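# Move bottle M9 from fridge bin to bench, close door

## Task

Look at the lettering on the two bottles in the refrigerator's bin. If one reads M9, lift it out and set it upright on the bench, keep the other bottle upright inside the refrigerator, and close the refrigerator door. If neither reads M9, take nothing out, close the door, and press the CALL key on the operator panel until it latches down. A wrong call cannot be reversed, so press CALL only when you are sure neither bottle is M9.

## Robot and tools

ROBOT. There are two UR12e-style arms, left_arm and right_arm. Each has a Robotiq 140 mm gripper whose fingers can fold, and each rides on its own carriage (left_rail, right_rail) on one shared floor track. The track runs along y at x = 0.

SCENE FRAME. All positions are in metres in a frame fixed to the table. The table top is z = 0 and +z is up. +x is the direction the arms face, and +y is to their left. The table edge is at x = 0.17. left_rail is always the carriage on the +y side. An arm's base sits at x = 0, z = 0.04, with y equal to its carriage's position_m. The gripper's fingers point along its own +z and close along its own y. end_effector_position is the point midway between the closed pads; the fingertips reach roughly 9 to 33 mm past it.

execute_actions. Its argument actions is a list holding one action, or an empty list to just look. The optional cameras argument picks images: ["all"] or names such as cam_high, cam_low, cam_bench_left, cam_bench_mid, cam_bench_right, cam_left_wrist and cam_right_wrist.
- An action may hold rows, steps, until, left_rail and right_rail.
- rows is a table of 1 to 15 rows. Each row is applied for one 1/30 s control step.
- Every row is a single list of 18 numbers, each in [-1, 1], covering both arms. Numbers 1 to 6 are left_arm joint offsets in the order shoulder pan, shoulder lift, elbow, wrist 1, wrist 2, wrist 3. Numbers 7 to 9 are left gripper position, force_limit and speed. Numbers 10 to 18 repeat that layout for right_arm.
- The joint numbers are offsets from the Joint targets the call began with, not from the previous row. 1.0 equals 1.481 rad for the two shoulder joints and 2.222 rad for the other four.
- Gripper position is absolute: +1 is 140 mm open and -1 closes until blocked. Higher force_limit and higher speed both grip harder.
- To leave a gripper unchanged, send its last three numbers again. An arm whose six offsets are 0 keeps its targets.
- steps runs from 1 to 450 and defaults to 15. After the last row, each arm keeps heading for that row's target.
- until ends the action early on rail conditions, for example {"left_rail": {"position_status": ["!=", "moving"]}} or {"all": {"status": "ended"}}.
- Rail command: {"left_rail": {"position_m": y}} gives an absolute goal; left_rail accepts -0.8 to 1.5 and right_rail -1.5 to 0.8. You may also set speed_m_s (0.01 to 1) and acceleration_factor (0.1 to 1), or send {"stop": true}. Keep the two carriages at least 0.78 m apart. Wait until a carriage has arrived before reaching to a point in the scene.

move. target is one 18-number row, laid out as above, or a list of up to 15 such rows. Every row's joint offsets count from the same starting Joint targets. The joints travel together, so the gripper follows a curve, not a straight line.
- speed is in rad/s for the joint with the farthest to go: 0.01 to 3.14, default 0.5. Give one value, or one per target.
- blend is in rad and rounds corners in a list; 0 means stop at each target.
- stop_force is in N (4 to 120). It ends an arm's path when the wrist senses that much push. Pair it with a low speed when feeling for a contact, and leave it out when backing away from something.
- zero (used with stop_force) re-zeroes the force baseline.
- blocking=false returns early. Before sending rows or another move, call wait or stop.
- The result adds a move: line such as done, off_target, held or fault.

wait takes seconds (0 to 10). stop brakes a running move; it does not stop the rails. zoom_image takes camera and region [x0, y0, x1, y1] in pixels, at most 504 by 504; zoom it to read the bottle lettering. zero_wrist_force takes arm. read_manual gives only licence text. finished_scene ends the scene for good.

RESULTS.
- Joint positions has one block per arm: rail in m, then the six joints in rad.
- Joint targets are the commanded angles, and the next offsets start from them.
- Joint torques, Wrist force and Wrist torque are reported in the end-effector axes.
- Each arm's end_effector_position and quaternion are in the scene frame.
- object_status: 0 moving, 1 blocked while opening, 2 blocked while closing (a grip), 3 reached the goal or pads met. A grip is confirmed when it reads 2.
- position_measured is in counts: 3 is open, 230 means the pads touch.
- Rail fields: position_m, position_status (moving, done, contact_stop, time_out, stopped, stopped_with_arm, stopped_for_other_arm, stopped_for_other_carriage) and position_answer (taken or not_taken).
- "joint command not followed" means the clearance check changed or blocked the arm's command.
- "joint sent to its limit" means a joint was clipped at its range end.

AVOID.
- Never let a bottle fall, land off the table, or be released while it is moving.
- Do not hit the fridge or door hard, and do not let the arms touch each other.
- An outside force around 150 N, or joint torque at its limit (elbow 136 N m, wrists 49.1 N m), stops the arm for 10 s.
- A target even slightly beyond a firm surface can cause a fault.
- Grip with the outer quarter of the pads; a grip closer to the palm may hold loosely or slip.
- Long stretched holds heat the motors.

Each tool is called as name([rows], argument=value, ...), one row to a line, values as JSON.

## Session

execute_actions(actions=[])

Scene clock: 0.00 s.
left_arm: end_effector_position=(+0.3563, +1.3552, +0.5790) position_measured=3 object_status=3 end_effector_quat_wxyz=(+0.000, +0.000, +1.000, +0.000) | right_arm: end_effector_position=(+0.3563, -1.2860, +0.5790) position_measured=3 object_status=3 end_effector_quat_wxyz=(+0.000, +0.000, +1.000, +0.000)
Joint positions: left_arm=[1.277 -0.28 -2.157 1.821 -1.235 -1.571 -0.281] | right_arm=[-1.365 -0.28 -2.157 1.821 -1.235 -1.571 -0.281]
Joint velocities: within noise
Joint torques (N m): no reading
Wrist force (N): no reading
Wrist torque (N m): no reading
Wrist force, peak (N): no reading
Joint targets: left_arm=[1.277 -0.280 -2.157 1.821 -1.235 -1.571 -0.281] | right_arm=[-1.365 -0.280 -2.157 1.821 -1.235 -1.571 -0.281]
Tool commands: left_gripper/position=+1.0 left_gripper/force_limit=+1.0 left_gripper/speed=+1.0 right_gripper/position=+1.0 right_gripper/force_limit=+1.0 right_gripper/speed=+1.0
left_rail: position_m=1.277 position_status=done
right_rail: position_m=-1.365 position_status=done

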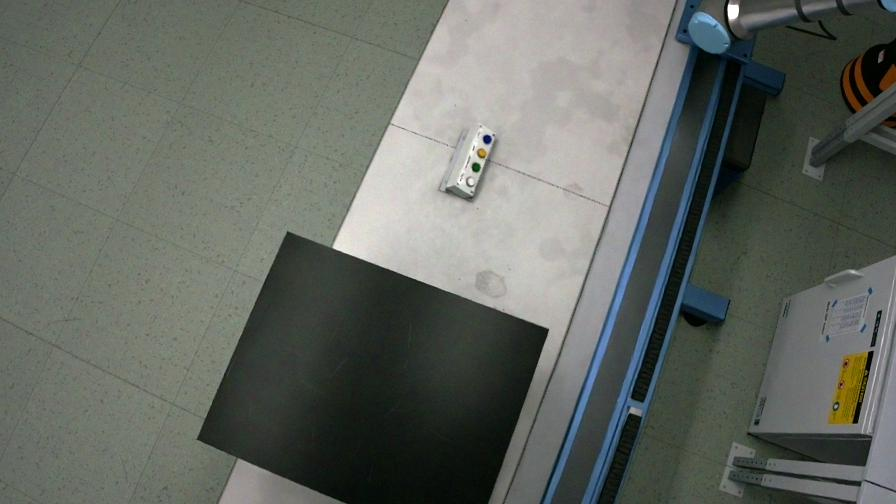

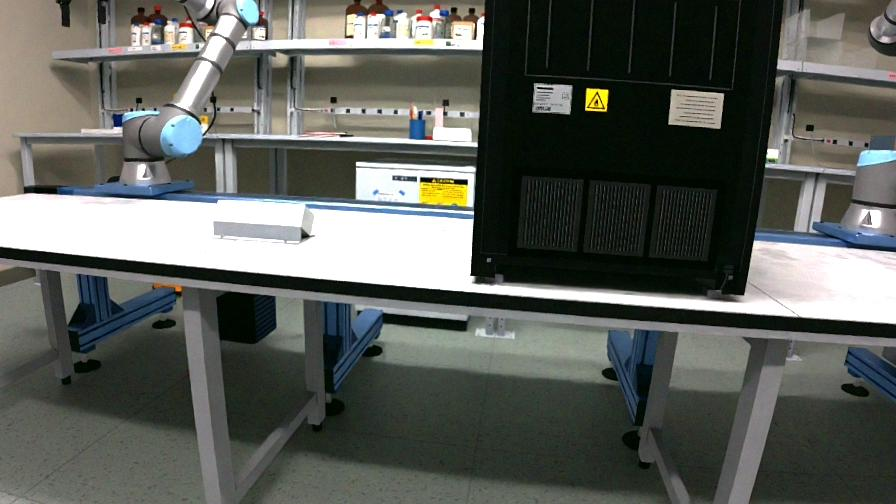

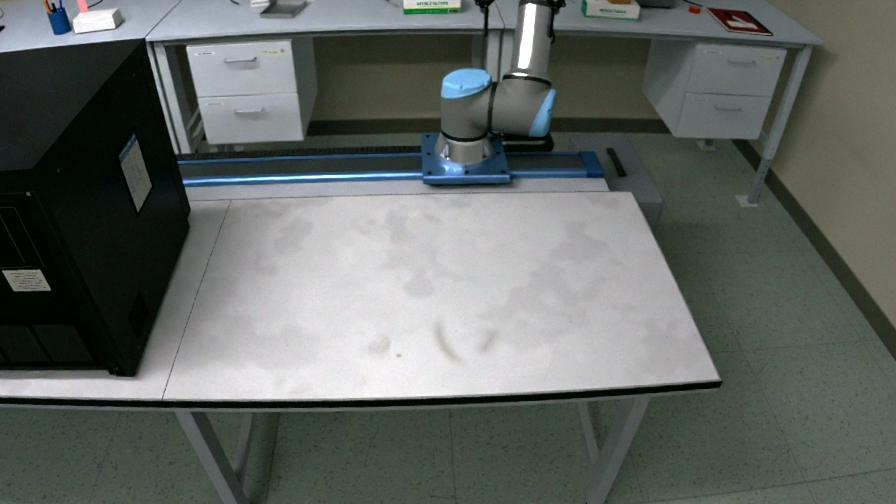

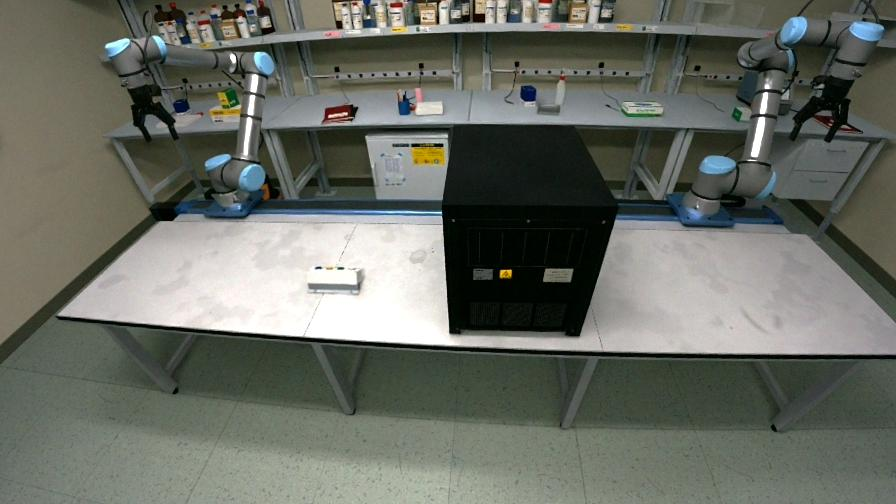

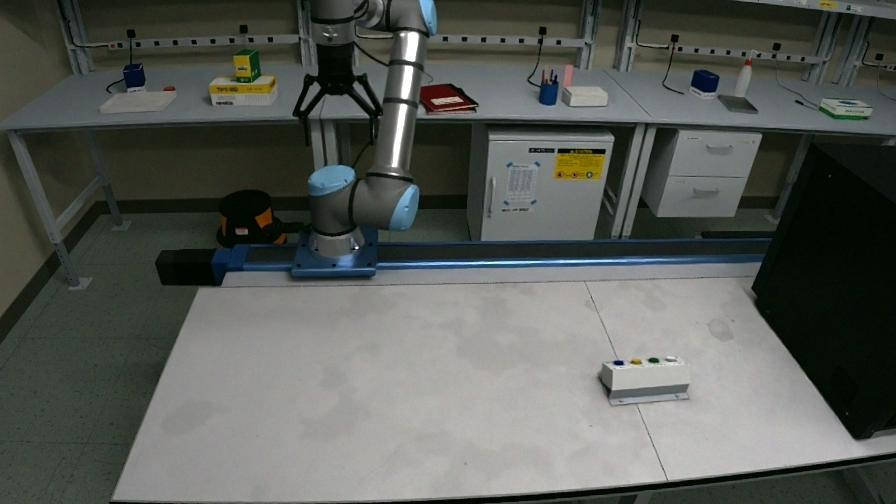

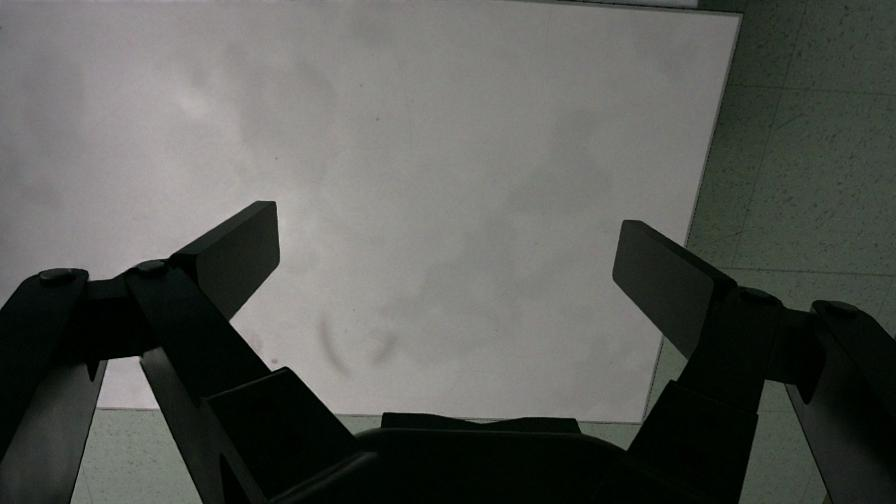

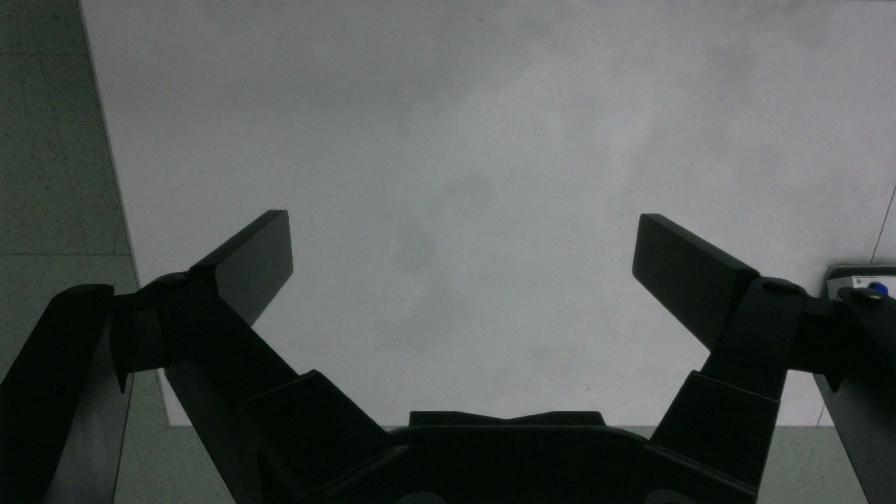

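execute_actions([
  {"right_rail":{"position_m":-0.9},"steps":120,"until":{"right_rail":{"position_status":["!=","moving"]}}},
])

move(target=[0,0,0,0,0,0,1,1,1,0.5,0,0,-0.2633,0,-0.6436,1,1,1], speed=1.5)

move(target=[0,0,0,0,0,0,1,1,1,0.496,0,0,-0.2633,0,-0.6436,1,1,1], speed=1.5, cameras=["cam_right_wrist","cam_bench_mid"])

Scene clock: 88.37 s.
left_arm: end_effector_position=(+0.3563, +1.3552, +0.5790) position_measured=3 object_status=3 end_effector_quat_wxyz=(+0.000, +0.000, +1.000, +0.000) | right_arm: end_effector_position=(+0.3563, -0.8214, +0.5790) position_measured=3 object_status=3 end_effector_quat_wxyz=(+0.000, +0.000, +1.000, +0.000)
Joint positions: left_arm=[1.277 -0.28 -2.157 1.821 -1.235 -1.571 -0.281] | right_arm=[-0.9 -0.28 -2.157 1.821 -1.235 -1.571 -0.28]
Joint torques (N m): left_arm=[0.05 0.13 -47.27 -4.14 0.09 0.02] | right_arm=[0.47 5.74 -48.4 -4.63 -0.03 -0.21]
Wrist force (N): left_arm=[-0.2 0.2 -0.1] | right_arm=[0.2 0.0 0.3]
Wrist torque (N m): left_arm=[0.04 0.06 0.00] | right_arm=[0.01 -0.06 0.00]
Wrist force, peak (N): left_arm=[-0.1 0.3 -0.7] | right_arm=[0.0 -2.9 -0.3]
Joint targets: left_arm=[1.277 -0.280 -2.157 1.821 -1.235 -1.571 -0.281] | right_arm=[-0.900 -0.280 -2.157 1.821 -1.235 -1.571 -0.281]
Tool commands: left_gripper/position=+1.0 left_gripper/force_limit=+1.0 left_gripper/speed=+1.0 right_gripper/position=+1.0 right_gripper/force_limit=+1.0 right_gripper/speed=+1.0
left_rail: position_m=1.277 position_status=done
right_rail: position_m=-0.900 position_status=done

Scene clock: 90.37 s.
left_arm: end_effector_position=(+0.3563, +1.3552, +0.5790) position_measured=3 object_status=3 end_effector_quat_wxyz=(+0.000, +0.000, +1.000, +0.000) | right_arm: end_effector_position=(+0.3607, -0.5270, +0.7018) position_measured=3 object_status=3 end_effector_quat_wxyz=(-0.234, +0.847, -0.447, +0.169)
Joint positions: left_arm=[1.277 -0.28 -2.157 1.821 -1.235 -1.571 -0.281] | right_arm=[-0.9 0.46 -2.157 1.821 -1.82 -1.571 -1.71]
Joint torques (N m): left_arm=[0.66 0.11 -47.47 -4.22 0.28 0.08] | right_arm=[18.68 3.55 -48.72 -7.51 0.38 -2.58]
Wrist force (N): left_arm=[0.0 -0.2 -0.1] | right_arm=[-0.6 0.9 -0.1]
Wrist torque (N m): left_arm=[-0.04 0.02 0.00] | right_arm=[0.10 0.05 0.12]
Wrist force, peak (N): left_arm=[-0.2 0.6 -0.1] | right_arm=[-2.0 1.1 -0.3]
Joint targets: left_arm=[1.277 -0.280 -2.157 1.821 -1.235 -1.571 -0.281] | right_arm=[-0.900 0.460 -2.157 1.821 -1.820 -1.571 -1.711]
left_rail: position_m=1.277 position_status=done
right_rail: position_m=-0.900 position_status=done
move: done

Scene clock: 92.37 s.
left_arm: end_effector_position=(+0.3563, +1.3552, +0.5790) position_measured=3 object_status=3 end_effector_quat_wxyz=(+0.000, +0.000, +1.000, +0.000) | right_arm: end_effector_position=(+0.0441, -0.3141, +0.8970) position_measured=3 object_status=3 end_effector_quat_wxyz=(-0.311, +0.690, +0.468, +0.456)
Joint positions: left_arm=[1.277 -0.28 -2.157 1.821 -1.235 -1.571 -0.281] | right_arm=[-0.9 1.195 -2.157 1.821 -2.405 -1.571 -3.14]
Joint torques (N m): left_arm=[1.79 0.74 -47.62 -4.3 0.06 0.09] | right_arm=[22.14 4.92 -47.94 -6.31 0 -3.69]
Wrist force (N): left_arm=[-0.1 0.1 -0.2] | right_arm=[-1.8 0.6 -0.7]
Wrist torque (N m): left_arm=[0.03 0.04 0.00] | right_arm=[0.43 0.41 -0.15]
Wrist force, peak (N): left_arm=[-0.3 0.3 -0.4] | right_arm=[-2.3 0.4 -0.8]
Joint targets: left_arm=[1.277 -0.280 -2.157 1.821 -1.235 -1.571 -0.281] | right_arm=[-0.900 1.195 -2.157 1.821 -2.405 -1.571 -3.141]
left_rail: position_m=1.277 position_status=done
right_rail: position_m=-0.900 position_status=done
move: done
camera_calibration:
cam_right_wrist: T_world_to_cam=[[0.92165, -0.38796, 0.00694608, -0.158924], [-0.254552, -0.618039, -0.743795, 0.487795], [0.292856, 0.683751, -0.668371, 0.986299], [0, 0, 0, 1]] pos_world=[-0.0182014, -0.434563, 1.02314]
Images, in order (width x height): cam_bench_mid 896x504, cam_right_wrist 896x504.

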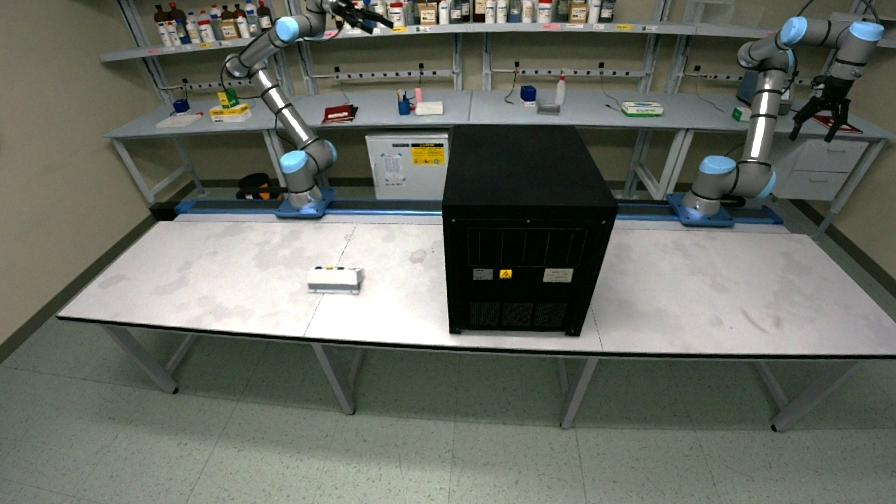

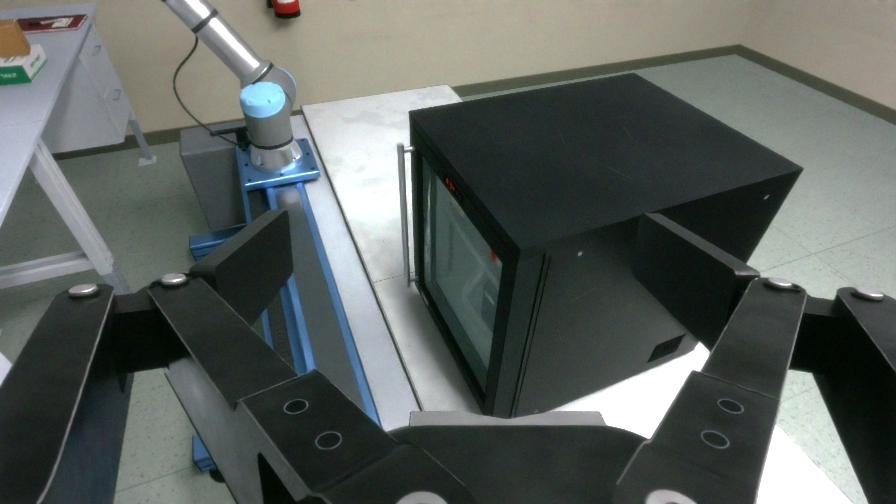

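move([
  [-0.7603,0.3143,0.0817,-0.6447,0.5698,-0.6436,1,1,1,0,0,0,0,0,0,1,1,1],
], speed=1.5)

move([
  [-0.7603,0.3143,0.0817,-0.6447,0.5698,-0.6436,1,1,1,0,0,0,0,0,0,1,1,1],
], speed=1.5)

execute_actions([
  {"left_rail":{"position_m":0.9},"steps":120,"until":{"left_rail":{"position_status":["!=","moving"]}}},
], cameras=["cam_left_wrist","cam_right_wrist"])

Scene clock: 155.13 s.
left_arm: end_effector_position=(+0.5950, +0.7392, +0.6664) position_measured=3 object_status=3 end_effector_quat_wxyz=(+0.550, -0.336, +0.702, -0.302) | right_arm: end_effector_position=(+0.0440, -0.3141, +0.8971) position_measured=3 object_status=3 end_effector_quat_wxyz=(-0.311, +0.689, +0.469, +0.456)
Joint positions: left_arm=[1.277 -1.406 -1.691 2.002 -2.667 -0.305 -1.71] | right_arm=[-0.9 1.195 -2.157 1.821 -2.405 -1.571 -3.141]
Joint torques (N m): left_arm=[-13.41 -23.08 -36.09 -5.52 5.87 -2.19] | right_arm=[15.7 6.31 -48.39 -6.42 0.03 -2.23]
Wrist force (N): left_arm=[1.9 1.6 -1.5] | right_arm=[-1.5 0.7 -0.8]
Wrist torque (N m): left_arm=[0.16 -0.53 0.09] | right_arm=[0.45 0.37 -0.15]
Wrist force, peak (N): left_arm=[4.8 0.1 -4.1] | right_arm=[-2.1 0.7 -1.2]
Joint targets: left_arm=[1.277 -1.407 -1.691 2.002 -2.668 -0.305 -1.711] | right_arm=[-0.900 1.195 -2.157 1.821 -2.405 -1.571 -3.141]
left_rail: position_m=1.277 position_status=done
right_rail: position_m=-0.900 position_status=done
move: done

Scene clock: 157.13 s.
left_arm: end_effector_position=(+0.0006, +0.8269, +0.4496) position_measured=3 object_status=3 end_effector_quat_wxyz=(+0.000, +0.707, -0.001, +0.707) | right_arm: end_effector_position=(+0.0440, -0.3141, +0.8971) position_measured=3 object_status=3 end_effector_quat_wxyz=(-0.311, +0.689, +0.469, +0.456)
Joint positions: left_arm=[1.277 -2.533 -1.226 2.184 -4.1 0.961 -3.14] | right_arm=[-0.9 1.195 -2.157 1.821 -2.405 -1.571 -3.141]
Joint torques (N m): left_arm=[-13.08 -43.24 -13.22 0.36 3.63 -1.83] | right_arm=[18.52 5.68 -47.73 -6.46 0.2 -2.1]
Wrist force (N): left_arm=[-0.4 1.7 -0.1] | right_arm=[-1.6 0.8 -0.5]
Wrist torque (N m): left_arm=[0.33 0.05 0.15] | right_arm=[0.48 0.38 -0.15]
Wrist force, peak (N): left_arm=[2.8 2.8 -2.6] | right_arm=[-2.1 0.9 -1.1]
Joint targets: left_arm=[1.277 -2.533 -1.226 2.184 -4.100 0.961 -3.141] | right_arm=[-0.900 1.195 -2.157 1.821 -2.405 -1.571 -3.141]
left_rail: position_m=1.277 position_status=done
right_rail: position_m=-0.900 position_status=done
move: done

Scene clock: 158.63 s.
left_arm: end_effector_position=(+0.0005, +0.4505, +0.4494) position_measured=3 object_status=3 end_effector_quat_wxyz=(+0.000, +0.707, -0.001, +0.707) | right_arm: end_effector_position=(+0.0440, -0.3141, +0.8971) position_measured=3 object_status=3 end_effector_quat_wxyz=(-0.311, +0.689, +0.469, +0.456)
Joint positions: left_arm=[0.9 -2.533 -1.226 2.184 -4.1 0.961 -3.141] | right_arm=[-0.9 1.195 -2.157 1.821 -2.405 -1.571 -3.141]
Joint torques (N m): left_arm=[-8.07 -61.86 -25.34 2.15 2.23 -1.94] | right_arm=[16.59 7.27 -48.19 -5.89 0.11 -2.71]
Wrist force (N): left_arm=[-0.5 2.0 -0.4] | right_arm=[-1.7 0.9 -0.6]
Wrist torque (N m): left_arm=[0.40 0.06 0.15] | right_arm=[0.50 0.40 -0.15]
Wrist force, peak (N): left_arm=[-0.3 4.1 -0.5] | right_arm=[-2.2 0.6 -0.4]
Joint targets: left_arm=[0.900 -2.533 -1.226 2.184 -4.100 0.961 -3.141] | right_arm=[-0.900 1.195 -2.157 1.821 -2.405 -1.571 -3.141]
Tool commands: left_gripper/position=+1.0 left_gripper/force_limit=+1.0 left_gripper/speed=+1.0 right_gripper/position=+1.0 right_gripper/force_limit=+1.0 right_gripper/speed=+1.0
left_rail: position_m=0.900 position_status=done
right_rail: position_m=-0.900 position_status=done
camera_calibration:
cam_left_wrist: T_world_to_cam=[[-0.0209031, -0.998039, 0.0590003, 0.428383], [-0.337691, -0.048497, -0.940007, 0.44212], [0.941025, -0.0395729, -0.336015, 0.345534], [0, 0, 0, 1]] pos_world=[-0.166902, 0.462659, 0.506426]
cam_right_wrist: T_world_to_cam=[[0.921788, -0.387625, 0.00729025, -0.159034], [-0.254053, -0.61814, -0.743882, 0.487822], [0.292853, 0.68385, -0.668271, 0.986269], [0, 0, 0, 1]] pos_world=[-0.0183037, -0.434563, 1.02314]
Images, in order (width x height): cam_left_wrist 896x504, cam_right_wrist 896x504.

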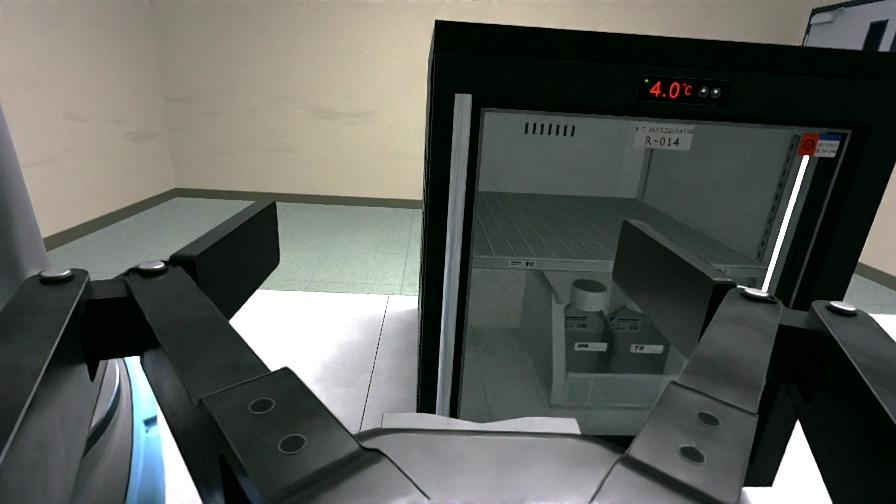

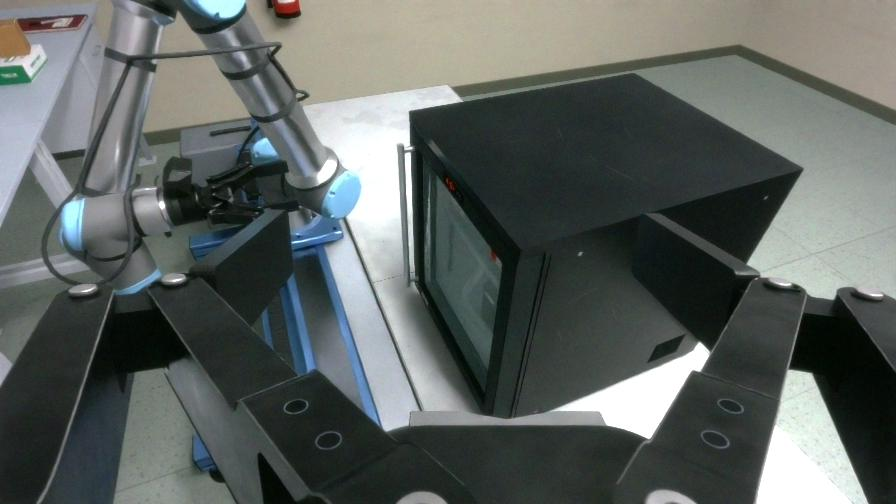

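zoom_image(camera="cam_left_wrist", region=[500, 250, 720, 420])

Scaled by 2.291 from the camera's 896x504 image, which has a finer 1280x720 frame.

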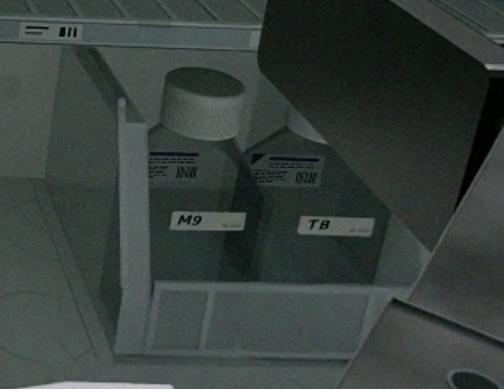

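move(target=[0.1419,0.0093,0.0665,-0.0725,-0.094,0,1,1,1,0,0,0,0,0,0,1,1,1], cameras=["cam_left_wrist","cam_right_wrist"])

Scene clock: 192.93 s.
left_arm: end_effector_position=(+0.1502, +0.4420, +0.4000) position_measured=3 object_status=3 end_effector_quat_wxyz=(-0.001, +0.707, +0.000, +0.707) | right_arm: end_effector_position=(+0.0440, -0.3141, +0.8971) position_measured=3 object_status=3 end_effector_quat_wxyz=(-0.311, +0.689, +0.469, +0.456)
Joint positions: left_arm=[0.9 -2.323 -1.212 2.331 -4.261 0.753 -3.141] | right_arm=[-0.9 1.195 -2.157 1.821 -2.405 -1.571 -3.141]
Joint torques (N m): left_arm=[14.8 -38.34 -8.75 -0.02 -3.76 -1.65] | right_arm=[16.75 5.93 -49.5 -6.12 -0.37 -2.09]
Wrist force (N): left_arm=[-0.3 1.1 -0.4] | right_arm=[-1.3 0.6 -0.1]
Wrist torque (N m): left_arm=[0.20 0.08 0.16] | right_arm=[0.43 0.31 -0.15]
Wrist force, peak (N): left_arm=[0.8 1.3 -3.3] | right_arm=[-2.3 0.9 -1.0]
Joint targets: left_arm=[0.900 -2.323 -1.212 2.332 -4.261 0.752 -3.141] | right_arm=[-0.900 1.195 -2.157 1.821 -2.405 -1.571 -3.141]
left_rail: position_m=0.900 position_status=done
right_rail: position_m=-0.900 position_status=done
move: done
camera_calibration:
cam_left_wrist: T_world_to_cam=[[-0.0196251, -0.99808, 0.0587452, 0.425911], [-0.337396, -0.0486986, -0.940102, 0.445861], [0.941158, -0.03827, -0.335793, 0.186998], [0, 0, 0, 1]] pos_world=[-0.0172047, 0.453963, 0.456927]
cam_right_wrist: T_world_to_cam=[[0.921788, -0.387625, 0.00729025, -0.159034], [-0.254053, -0.61814, -0.743882, 0.487822], [0.292853, 0.68385, -0.668271, 0.986269], [0, 0, 0, 1]] pos_world=[-0.0183037, -0.434563, 1.02314]
Images, in order (width x height): cam_left_wrist 896x504, cam_right_wrist 896x504.

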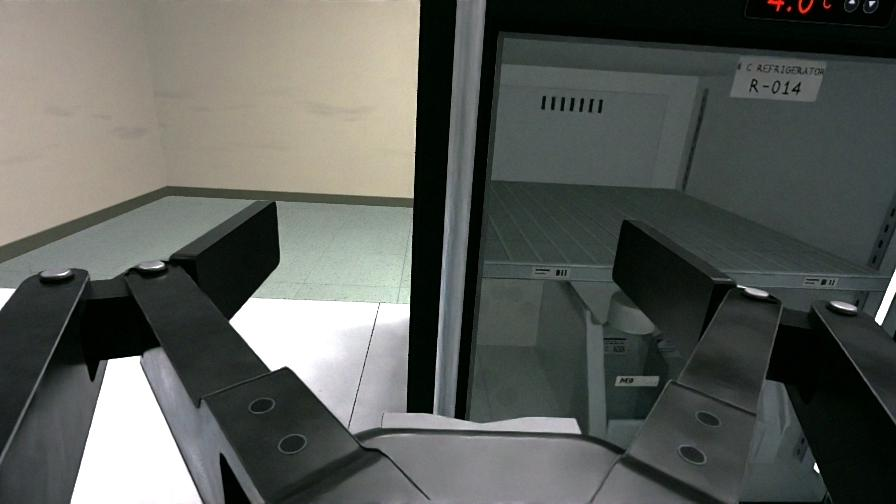

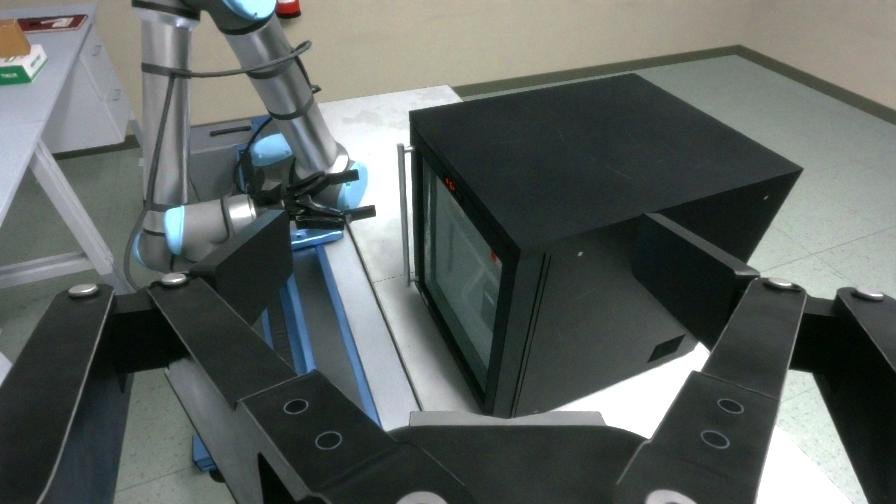

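move(target=[0.0601,-0.0085,0.0105,-0.0049,-0.04,0,1,1,1,0,0,0,0,0,0,1,1,1], speed=0.15, stop_force=15, cameras=["cam_left_wrist","cam_right_wrist"])

zoom_image(camera="cam_right_wrist", region=[250, 100, 500, 300])

Scene clock: 211.47 s.
left_arm: end_effector_position=(+0.1999, +0.4371, +0.3998) position_measured=3 object_status=3 end_effector_quat_wxyz=(-0.001, +0.707, +0.000, +0.707) | right_arm: end_effector_position=(+0.0440, -0.3141, +0.8971) position_measured=3 object_status=3 end_effector_quat_wxyz=(-0.311, +0.689, +0.469, +0.456)
Joint positions: left_arm=[0.9 -2.234 -1.224 2.355 -4.272 0.664 -3.141] | right_arm=[-0.9 1.195 -2.157 1.821 -2.405 -1.571 -3.141]
Joint torques (N m): left_arm=[14.79 -65.74 -7.19 -0.22 -3.54 -1.57] | right_arm=[15.6 6.33 -49.46 -5.52 -0.16 -2.18]
Wrist force (N): left_arm=[-0.1 1.2 -0.2] | right_arm=[-1.6 0.8 -0.6]
Wrist torque (N m): left_arm=[0.22 0.02 0.13] | right_arm=[0.48 0.36 -0.15]
Wrist force, peak (N): left_arm=[-0.3 1.8 -0.4] | right_arm=[-2.5 0.6 -0.4]
Joint targets: left_arm=[0.900 -2.234 -1.224 2.355 -4.272 0.664 -3.141] | right_arm=[-0.900 1.195 -2.157 1.821 -2.405 -1.571 -3.141]
left_rail: position_m=0.900 position_status=done
right_rail: position_m=-0.900 position_status=done
move: done
camera_calibration:
cam_left_wrist: T_world_to_cam=[[-0.0193972, -0.998083, 0.0587723, 0.421984], [-0.337478, -0.0487973, -0.940068, 0.462327], [0.941133, -0.038069, -0.335885, 0.139955], [0, 0, 0, 1]] pos_world=[0.0324946, 0.449064, 0.456827]
cam_right_wrist: T_world_to_cam=[[0.921788, -0.387625, 0.00729025, -0.159034], [-0.254053, -0.61814, -0.743882, 0.487822], [0.292853, 0.68385, -0.668271, 0.986269], [0, 0, 0, 1]] pos_world=[-0.0183037, -0.434563, 1.02314]
Images, in order (width x height): cam_left_wrist 896x504, cam_right_wrist 896x504.

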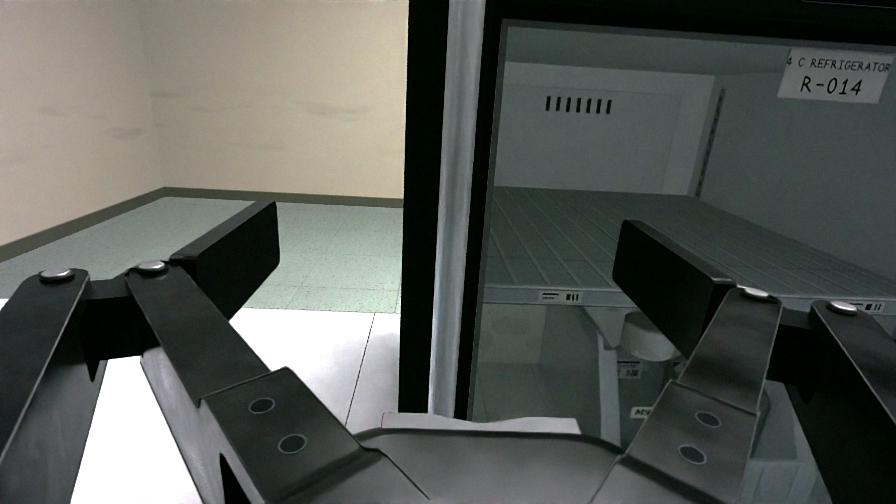

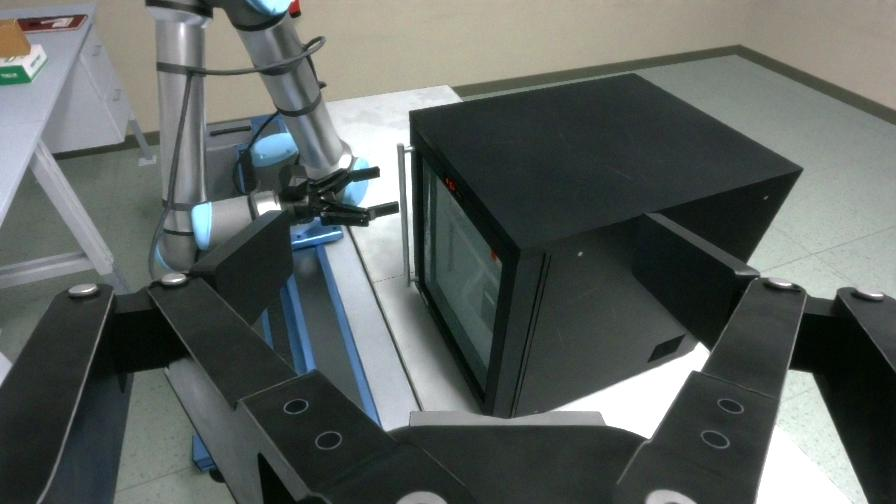

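Scaled by 2.016 from the camera's 896x504 image, which has a finer 1280x720 frame.

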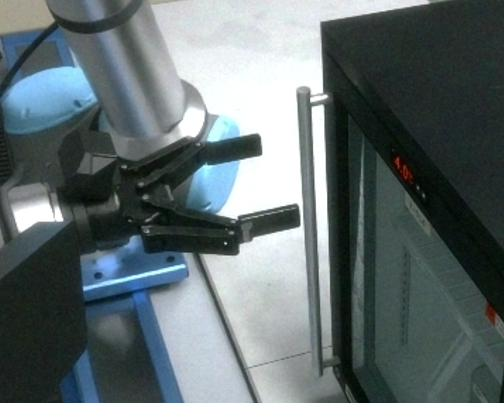

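move(target=[0.0265,-0.004,0.0052,-0.0025,-0.0177,0,1,1,1,0,0,0,0,0,0,1,1,1], speed=0.1, stop_force=15)

execute_actions([
  {"rows":[[0,0,0,0,0,0,-1,-1,-1,0,0,0,0,0,0,1,1,1]],"steps":170},
], cameras=["cam_left_wrist","cam_right_wrist"])

zoom_image(camera="cam_right_wrist", region=[250, 100, 500, 300])

Scene clock: 229.90 s.
left_arm: end_effector_position=(+0.2219, +0.4371, +0.3997) position_measured=3 object_status=3 end_effector_quat_wxyz=(-0.001, +0.707, +0.000, +0.707) | right_arm: end_effector_position=(+0.0440, -0.3141, +0.8971) position_measured=3 object_status=3 end_effector_quat_wxyz=(-0.311, +0.689, +0.469, +0.456)
Joint positions: left_arm=[0.9 -2.194 -1.23 2.367 -4.278 0.624 -3.141] | right_arm=[-0.9 1.195 -2.157 1.821 -2.405 -1.571 -3.141]
Joint torques (N m): left_arm=[14.62 -65.21 -7.38 -0.52 -3.45 -1.71] | right_arm=[17 7.69 -49.09 -5.95 -0.2 -2.05]
Wrist force (N): left_arm=[-0.4 1.4 -0.2] | right_arm=[-1.7 0.6 -0.7]
Wrist torque (N m): left_arm=[0.27 0.08 0.15] | right_arm=[0.43 0.41 -0.15]
Wrist force, peak (N): left_arm=[-0.2 1.8 -0.4] | right_arm=[-2.3 1.0 -0.4]
Joint targets: left_arm=[0.900 -2.194 -1.230 2.367 -4.278 0.624 -3.141] | right_arm=[-0.900 1.195 -2.157 1.821 -2.405 -1.571 -3.141]
left_rail: position_m=0.900 position_status=done
right_rail: position_m=-0.900 position_status=done
move: done

Scene clock: 235.77 s.
left_arm: end_effector_position=(+0.2219, +0.4371, +0.3997) position_measured=204 object_status=2 end_effector_quat_wxyz=(-0.001, +0.707, +0.000, +0.707) | right_arm: end_effector_position=(+0.0440, -0.3141, +0.8971) position_measured=3 object_status=3 end_effector_quat_wxyz=(-0.311, +0.689, +0.469, +0.456)
Joint positions: left_arm=[0.9 -2.194 -1.23 2.367 -4.278 0.624 -3.141] | right_arm=[-0.9 1.195 -2.157 1.821 -2.405 -1.571 -3.141]
Joint torques (N m): left_arm=[13.44 -64.71 -7.3 -0.24 14.11 -1.72] | right_arm=[17.31 7.43 -48.96 -6.35 -0.28 -1.92]
Wrist force (N): left_arm=[-1.6 30.5 3.9] | right_arm=[-1.8 0.8 -0.4]
Wrist torque (N m): left_arm=[-0.19 -0.01 0.08] | right_arm=[0.48 0.42 -0.16]
Wrist force, peak (N): left_arm=[-2.4 31.0 3.6] | right_arm=[-2.3 0.6 -0.7]
Joint targets: left_arm=[0.900 -2.194 -1.230 2.367 -4.278 0.624 -3.141] | right_arm=[-0.900 1.195 -2.157 1.821 -2.405 -1.571 -3.141]
left_rail: position_m=0.900 position_status=done
right_rail: position_m=-0.900 position_status=done
camera_calibration:
cam_left_wrist: T_world_to_cam=[[-0.0195256, -0.998084, 0.0587091, 0.422453], [-0.33748, -0.0486946, -0.940072, 0.469614], [0.94113, -0.0381686, -0.335883, 0.11926], [0, 0, 0, 1]] pos_world=[0.0544949, 0.449063, 0.456727]
cam_right_wrist: T_world_to_cam=[[0.921788, -0.387625, 0.00729025, -0.159034], [-0.254053, -0.61814, -0.743882, 0.487822], [0.292853, 0.68385, -0.668271, 0.986269], [0, 0, 0, 1]] pos_world=[-0.0183037, -0.434563, 1.02314]
Images, in order (width x height): cam_left_wrist 896x504, cam_right_wrist 896x504.

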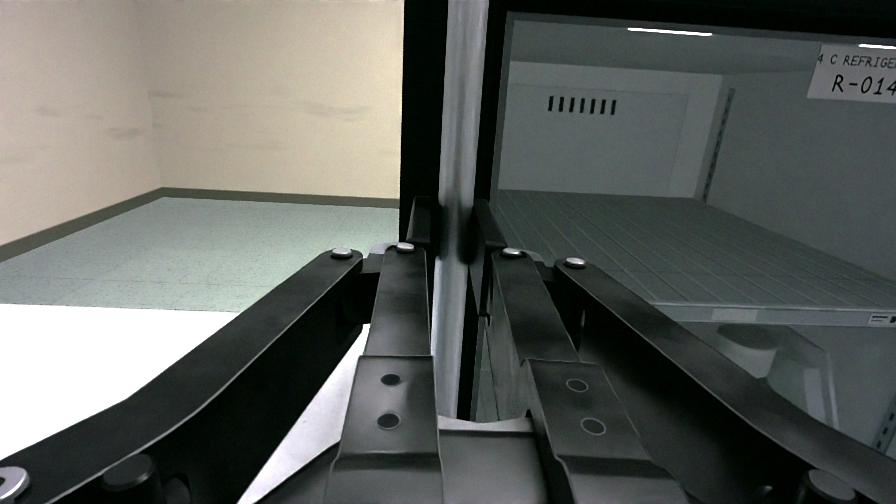

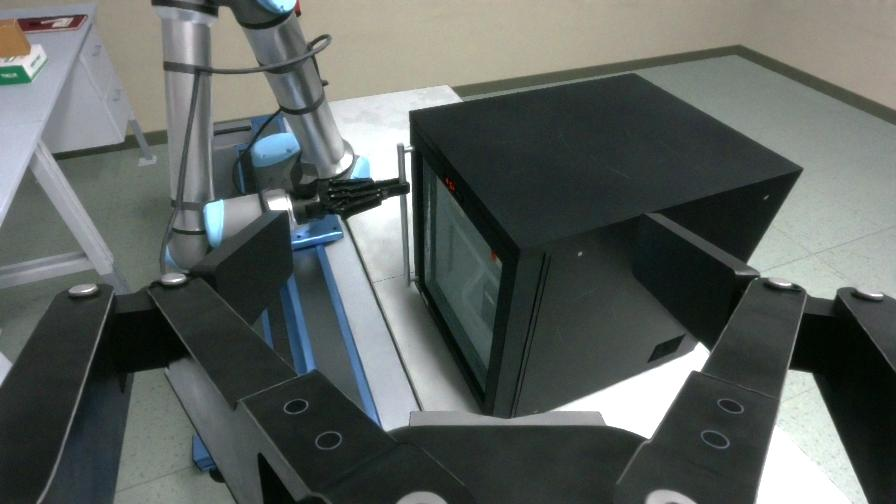

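Scaled by 2.016 from the camera's 896x504 image, which has a finer 1280x720 frame.

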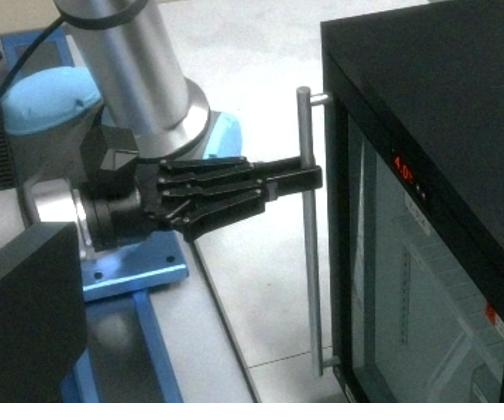

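move(target=[0.0036,0.0025,-0.0034,0.0018,-0.0024,0,-1,-1,-1,0,0,0,0,0,0,1,1,1], speed=0.1)

execute_actions([
  {"rows":[[0,0,0,0,0,0,-0.98,-0.2,-1,0,0,0,0,0,0,1,1,1]],"steps":30},
])

Scene clock: 257.57 s.
left_arm: end_effector_position=(+0.2220, +0.4334, +0.3999) position_measured=205 object_status=2 end_effector_quat_wxyz=(-0.001, +0.707, +0.000, +0.707) | right_arm: end_effector_position=(+0.0440, -0.3141, +0.8971) position_measured=3 object_status=3 end_effector_quat_wxyz=(-0.311, +0.689, +0.469, +0.456)
Joint positions: left_arm=[0.9 -2.189 -1.227 2.36 -4.274 0.619 -3.141] | right_arm=[-0.9 1.195 -2.157 1.821 -2.405 -1.571 -3.141]
Joint torques (N m): left_arm=[13.45 -35 -31.4 4.96 -9.15 -1.71] | right_arm=[13.76 8.16 -50.06 -5.43 -0.16 -2.16]
Wrist force (N): left_arm=[0.6 -13.6 -4.2] | right_arm=[-2.1 0.6 -0.3]
Wrist torque (N m): left_arm=[0.50 0.03 0.09] | right_arm=[0.42 0.50 -0.16]
Wrist force, peak (N): left_arm=[-2.4 31.1 3.5] | right_arm=[-2.1 0.7 -0.8]
Joint targets: left_arm=[0.900 -2.189 -1.227 2.359 -4.274 0.619 -3.141] | right_arm=[-0.900 1.195 -2.157 1.821 -2.405 -1.571 -3.141]
left_rail: position_m=0.900 position_status=done
right_rail: position_m=-0.900 position_status=done
move: done

Scene clock: 258.77 s.
left_arm: end_effector_position=(+0.2220, +0.4331, +0.3999) position_measured=207 object_status=2 end_effector_quat_wxyz=(-0.001, +0.707, +0.000, +0.707) | right_arm: end_effector_position=(+0.0440, -0.3141, +0.8971) position_measured=3 object_status=3 end_effector_quat_wxyz=(-0.311, +0.689, +0.469, +0.456)
Joint positions: left_arm=[0.9 -2.189 -1.227 2.359 -4.274 0.619 -3.141] | right_arm=[-0.9 1.195 -2.157 1.821 -2.405 -1.571 -3.141]
Joint torques (N m): left_arm=[11.02 -28.92 -38.16 5.78 -19.34 -1.58] | right_arm=[14 9.38 -50.52 -5.64 0.27 -1.58]
Wrist force (N): left_arm=[6.0 -43.2 -17.5] | right_arm=[-2.1 0.6 -0.1]
Wrist torque (N m): left_arm=[1.17 0.12 0.12] | right_arm=[0.43 0.47 -0.15]
Wrist force, peak (N): left_arm=[6.7 -43.4 -17.5] | right_arm=[-2.0 0.8 -0.9]
Joint targets: left_arm=[0.900 -2.189 -1.227 2.359 -4.274 0.619 -3.141] | right_arm=[-0.900 1.195 -2.157 1.821 -2.405 -1.571 -3.141]
left_rail: position_m=0.900 position_status=done
right_rail: position_m=-0.900 position_status=done

move(target=[-0.0577,0.0213,-0.0264,0.0123,0.0381,0,-0.98,-0.2,-1,0,0,0,0,0,0,1,1,1], speed=0.1, cameras=["cam_left_wrist","cam_right_wrist"])

Scene clock: 276.13 s.
left_arm: end_effector_position=(+0.1620, +0.4202, +0.3999) position_measured=207 object_status=2 end_effector_quat_wxyz=(+0.000, +0.707, -0.001, +0.707) | right_arm: end_effector_position=(+0.0440, -0.3141, +0.8971) position_measured=3 object_status=3 end_effector_quat_wxyz=(-0.311, +0.689, +0.469, +0.456)
Joint positions: left_arm=[0.9 -2.274 -1.195 2.301 -4.246 0.703 -3.141] | right_arm=[-0.9 1.195 -2.157 1.821 -2.405 -1.571 -3.141]
Joint torques (N m): left_arm=[-14.21 -30.63 -39.88 5.73 -13.74 -1.65] | right_arm=[16.16 9.84 -50.14 -5.04 0.42 -1.36]
Wrist force (N): left_arm=[9.0 -47.1 -12.2] | right_arm=[-1.9 0.5 -0.6]
Wrist torque (N m): left_arm=[1.24 0.12 0.16] | right_arm=[0.41 0.44 -0.15]
Wrist force, peak (N): left_arm=[13.0 -94.6 -19.3] | right_arm=[-2.2 1.0 -0.7]
Joint targets: left_arm=[0.900 -2.275 -1.195 2.300 -4.246 0.704 -3.141] | right_arm=[-0.900 1.195 -2.157 1.821 -2.405 -1.571 -3.141]
left_rail: position_m=0.900 position_status=done
right_rail: position_m=-0.900 position_status=done
move: done
camera_calibration:
cam_left_wrist: T_world_to_cam=[[-0.0204989, -0.998082, 0.0584098, 0.404638], [-0.337234, -0.0480957, -0.940192, 0.448474], [0.941198, -0.0389706, -0.335601, 0.175242], [0, 0, 0, 1]] pos_world=[-0.00540237, 0.432261, 0.456828]
cam_right_wrist: T_world_to_cam=[[0.921788, -0.387625, 0.00729025, -0.159034], [-0.254053, -0.61814, -0.743882, 0.487822], [0.292853, 0.68385, -0.668271, 0.986269], [0, 0, 0, 1]] pos_world=[-0.0183037, -0.434563, 1.02314]
Images, in order (width x height): cam_left_wrist 896x504, cam_right_wrist 896x504.

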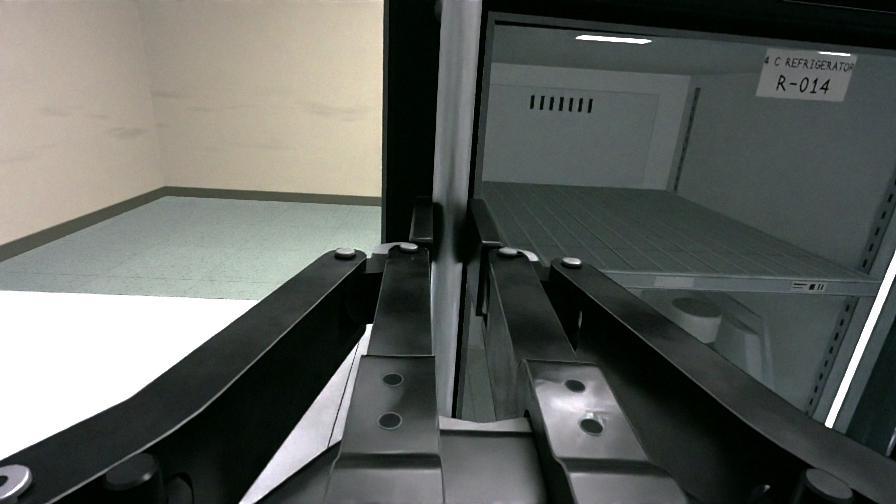

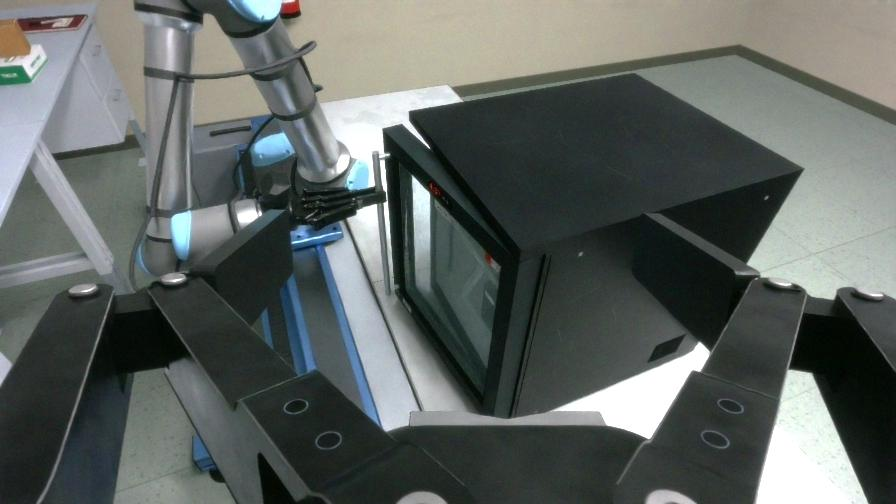

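move([
  [-0.0414,0.0267,-0.0338,0.0157,0.0277,0,-0.98,-0.2,-1,0,0,0,0,0,0,1,1,1],
  [-0.0638,0.0614,-0.0781,0.0369,0.0426,0,-0.98,-0.2,-1,0,0,0,0,0,0,1,1,1],
], speed=0.15, blend=[0.03,0], cameras=["cam_left_wrist","cam_right_wrist"])

Scene clock: 289.57 s.
left_arm: end_effector_position=(+0.0516, +0.3751, +0.3999) position_measured=209 object_status=2 end_effector_quat_wxyz=(+0.000, +0.707, +0.000, +0.707) | right_arm: end_effector_position=(+0.0440, -0.3141, +0.8971) position_measured=3 object_status=3 end_effector_quat_wxyz=(-0.311, +0.689, +0.469, +0.456)
Joint positions: left_arm=[0.9 -2.369 -1.104 2.127 -4.164 0.798 -3.141] | right_arm=[-0.9 1.195 -2.157 1.821 -2.405 -1.571 -3.141]
Joint torques (N m): left_arm=[-13.73 -51.18 -32.05 4.87 3.45 -1.49] | right_arm=[15 11.47 -50.9 -5.46 -0.12 -1.13]
Wrist force (N): left_arm=[-0.6 2.4 2.1] | right_arm=[-1.4 0.8 -0.3]
Wrist torque (N m): left_arm=[0.45 0.01 0.03] | right_arm=[0.48 0.35 -0.15]
Wrist force, peak (N): left_arm=[8.2 -62.8 -19.1] | right_arm=[-2.2 1.0 -0.5]
Joint targets: left_arm=[0.900 -2.369 -1.104 2.127 -4.164 0.798 -3.141] | right_arm=[-0.900 1.195 -2.157 1.821 -2.405 -1.571 -3.141]
left_rail: position_m=0.900 position_status=done
right_rail: position_m=-0.900 position_status=done
move: done
camera_calibration:
cam_left_wrist: T_world_to_cam=[[-0.0202121, -0.998062, 0.0588517, 0.357179], [-0.33763, -0.048592, -0.940024, 0.409236], [0.941062, -0.03887, -0.335993, 0.277551], [0, 0, 0, 1]] pos_world=[-0.115804, 0.387161, 0.456926]
cam_right_wrist: T_world_to_cam=[[0.921788, -0.387625, 0.00729025, -0.159034], [-0.254053, -0.61814, -0.743882, 0.487822], [0.292853, 0.68385, -0.668271, 0.986269], [0, 0, 0, 1]] pos_world=[-0.0183037, -0.434563, 1.02314]
Images, in order (width x height): cam_left_wrist 896x504, cam_right_wrist 896x504.

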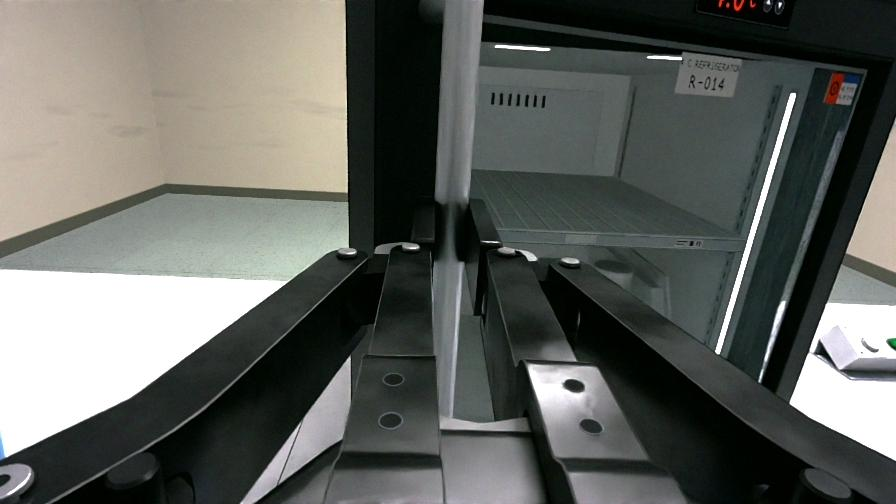

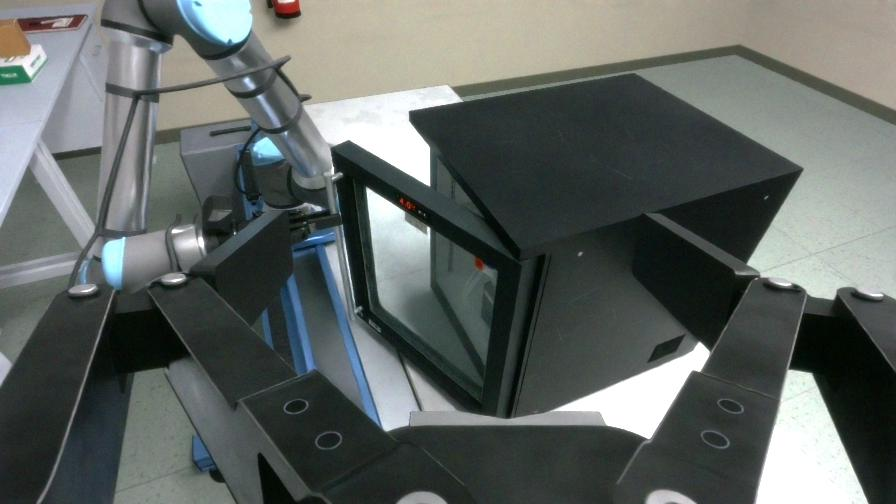

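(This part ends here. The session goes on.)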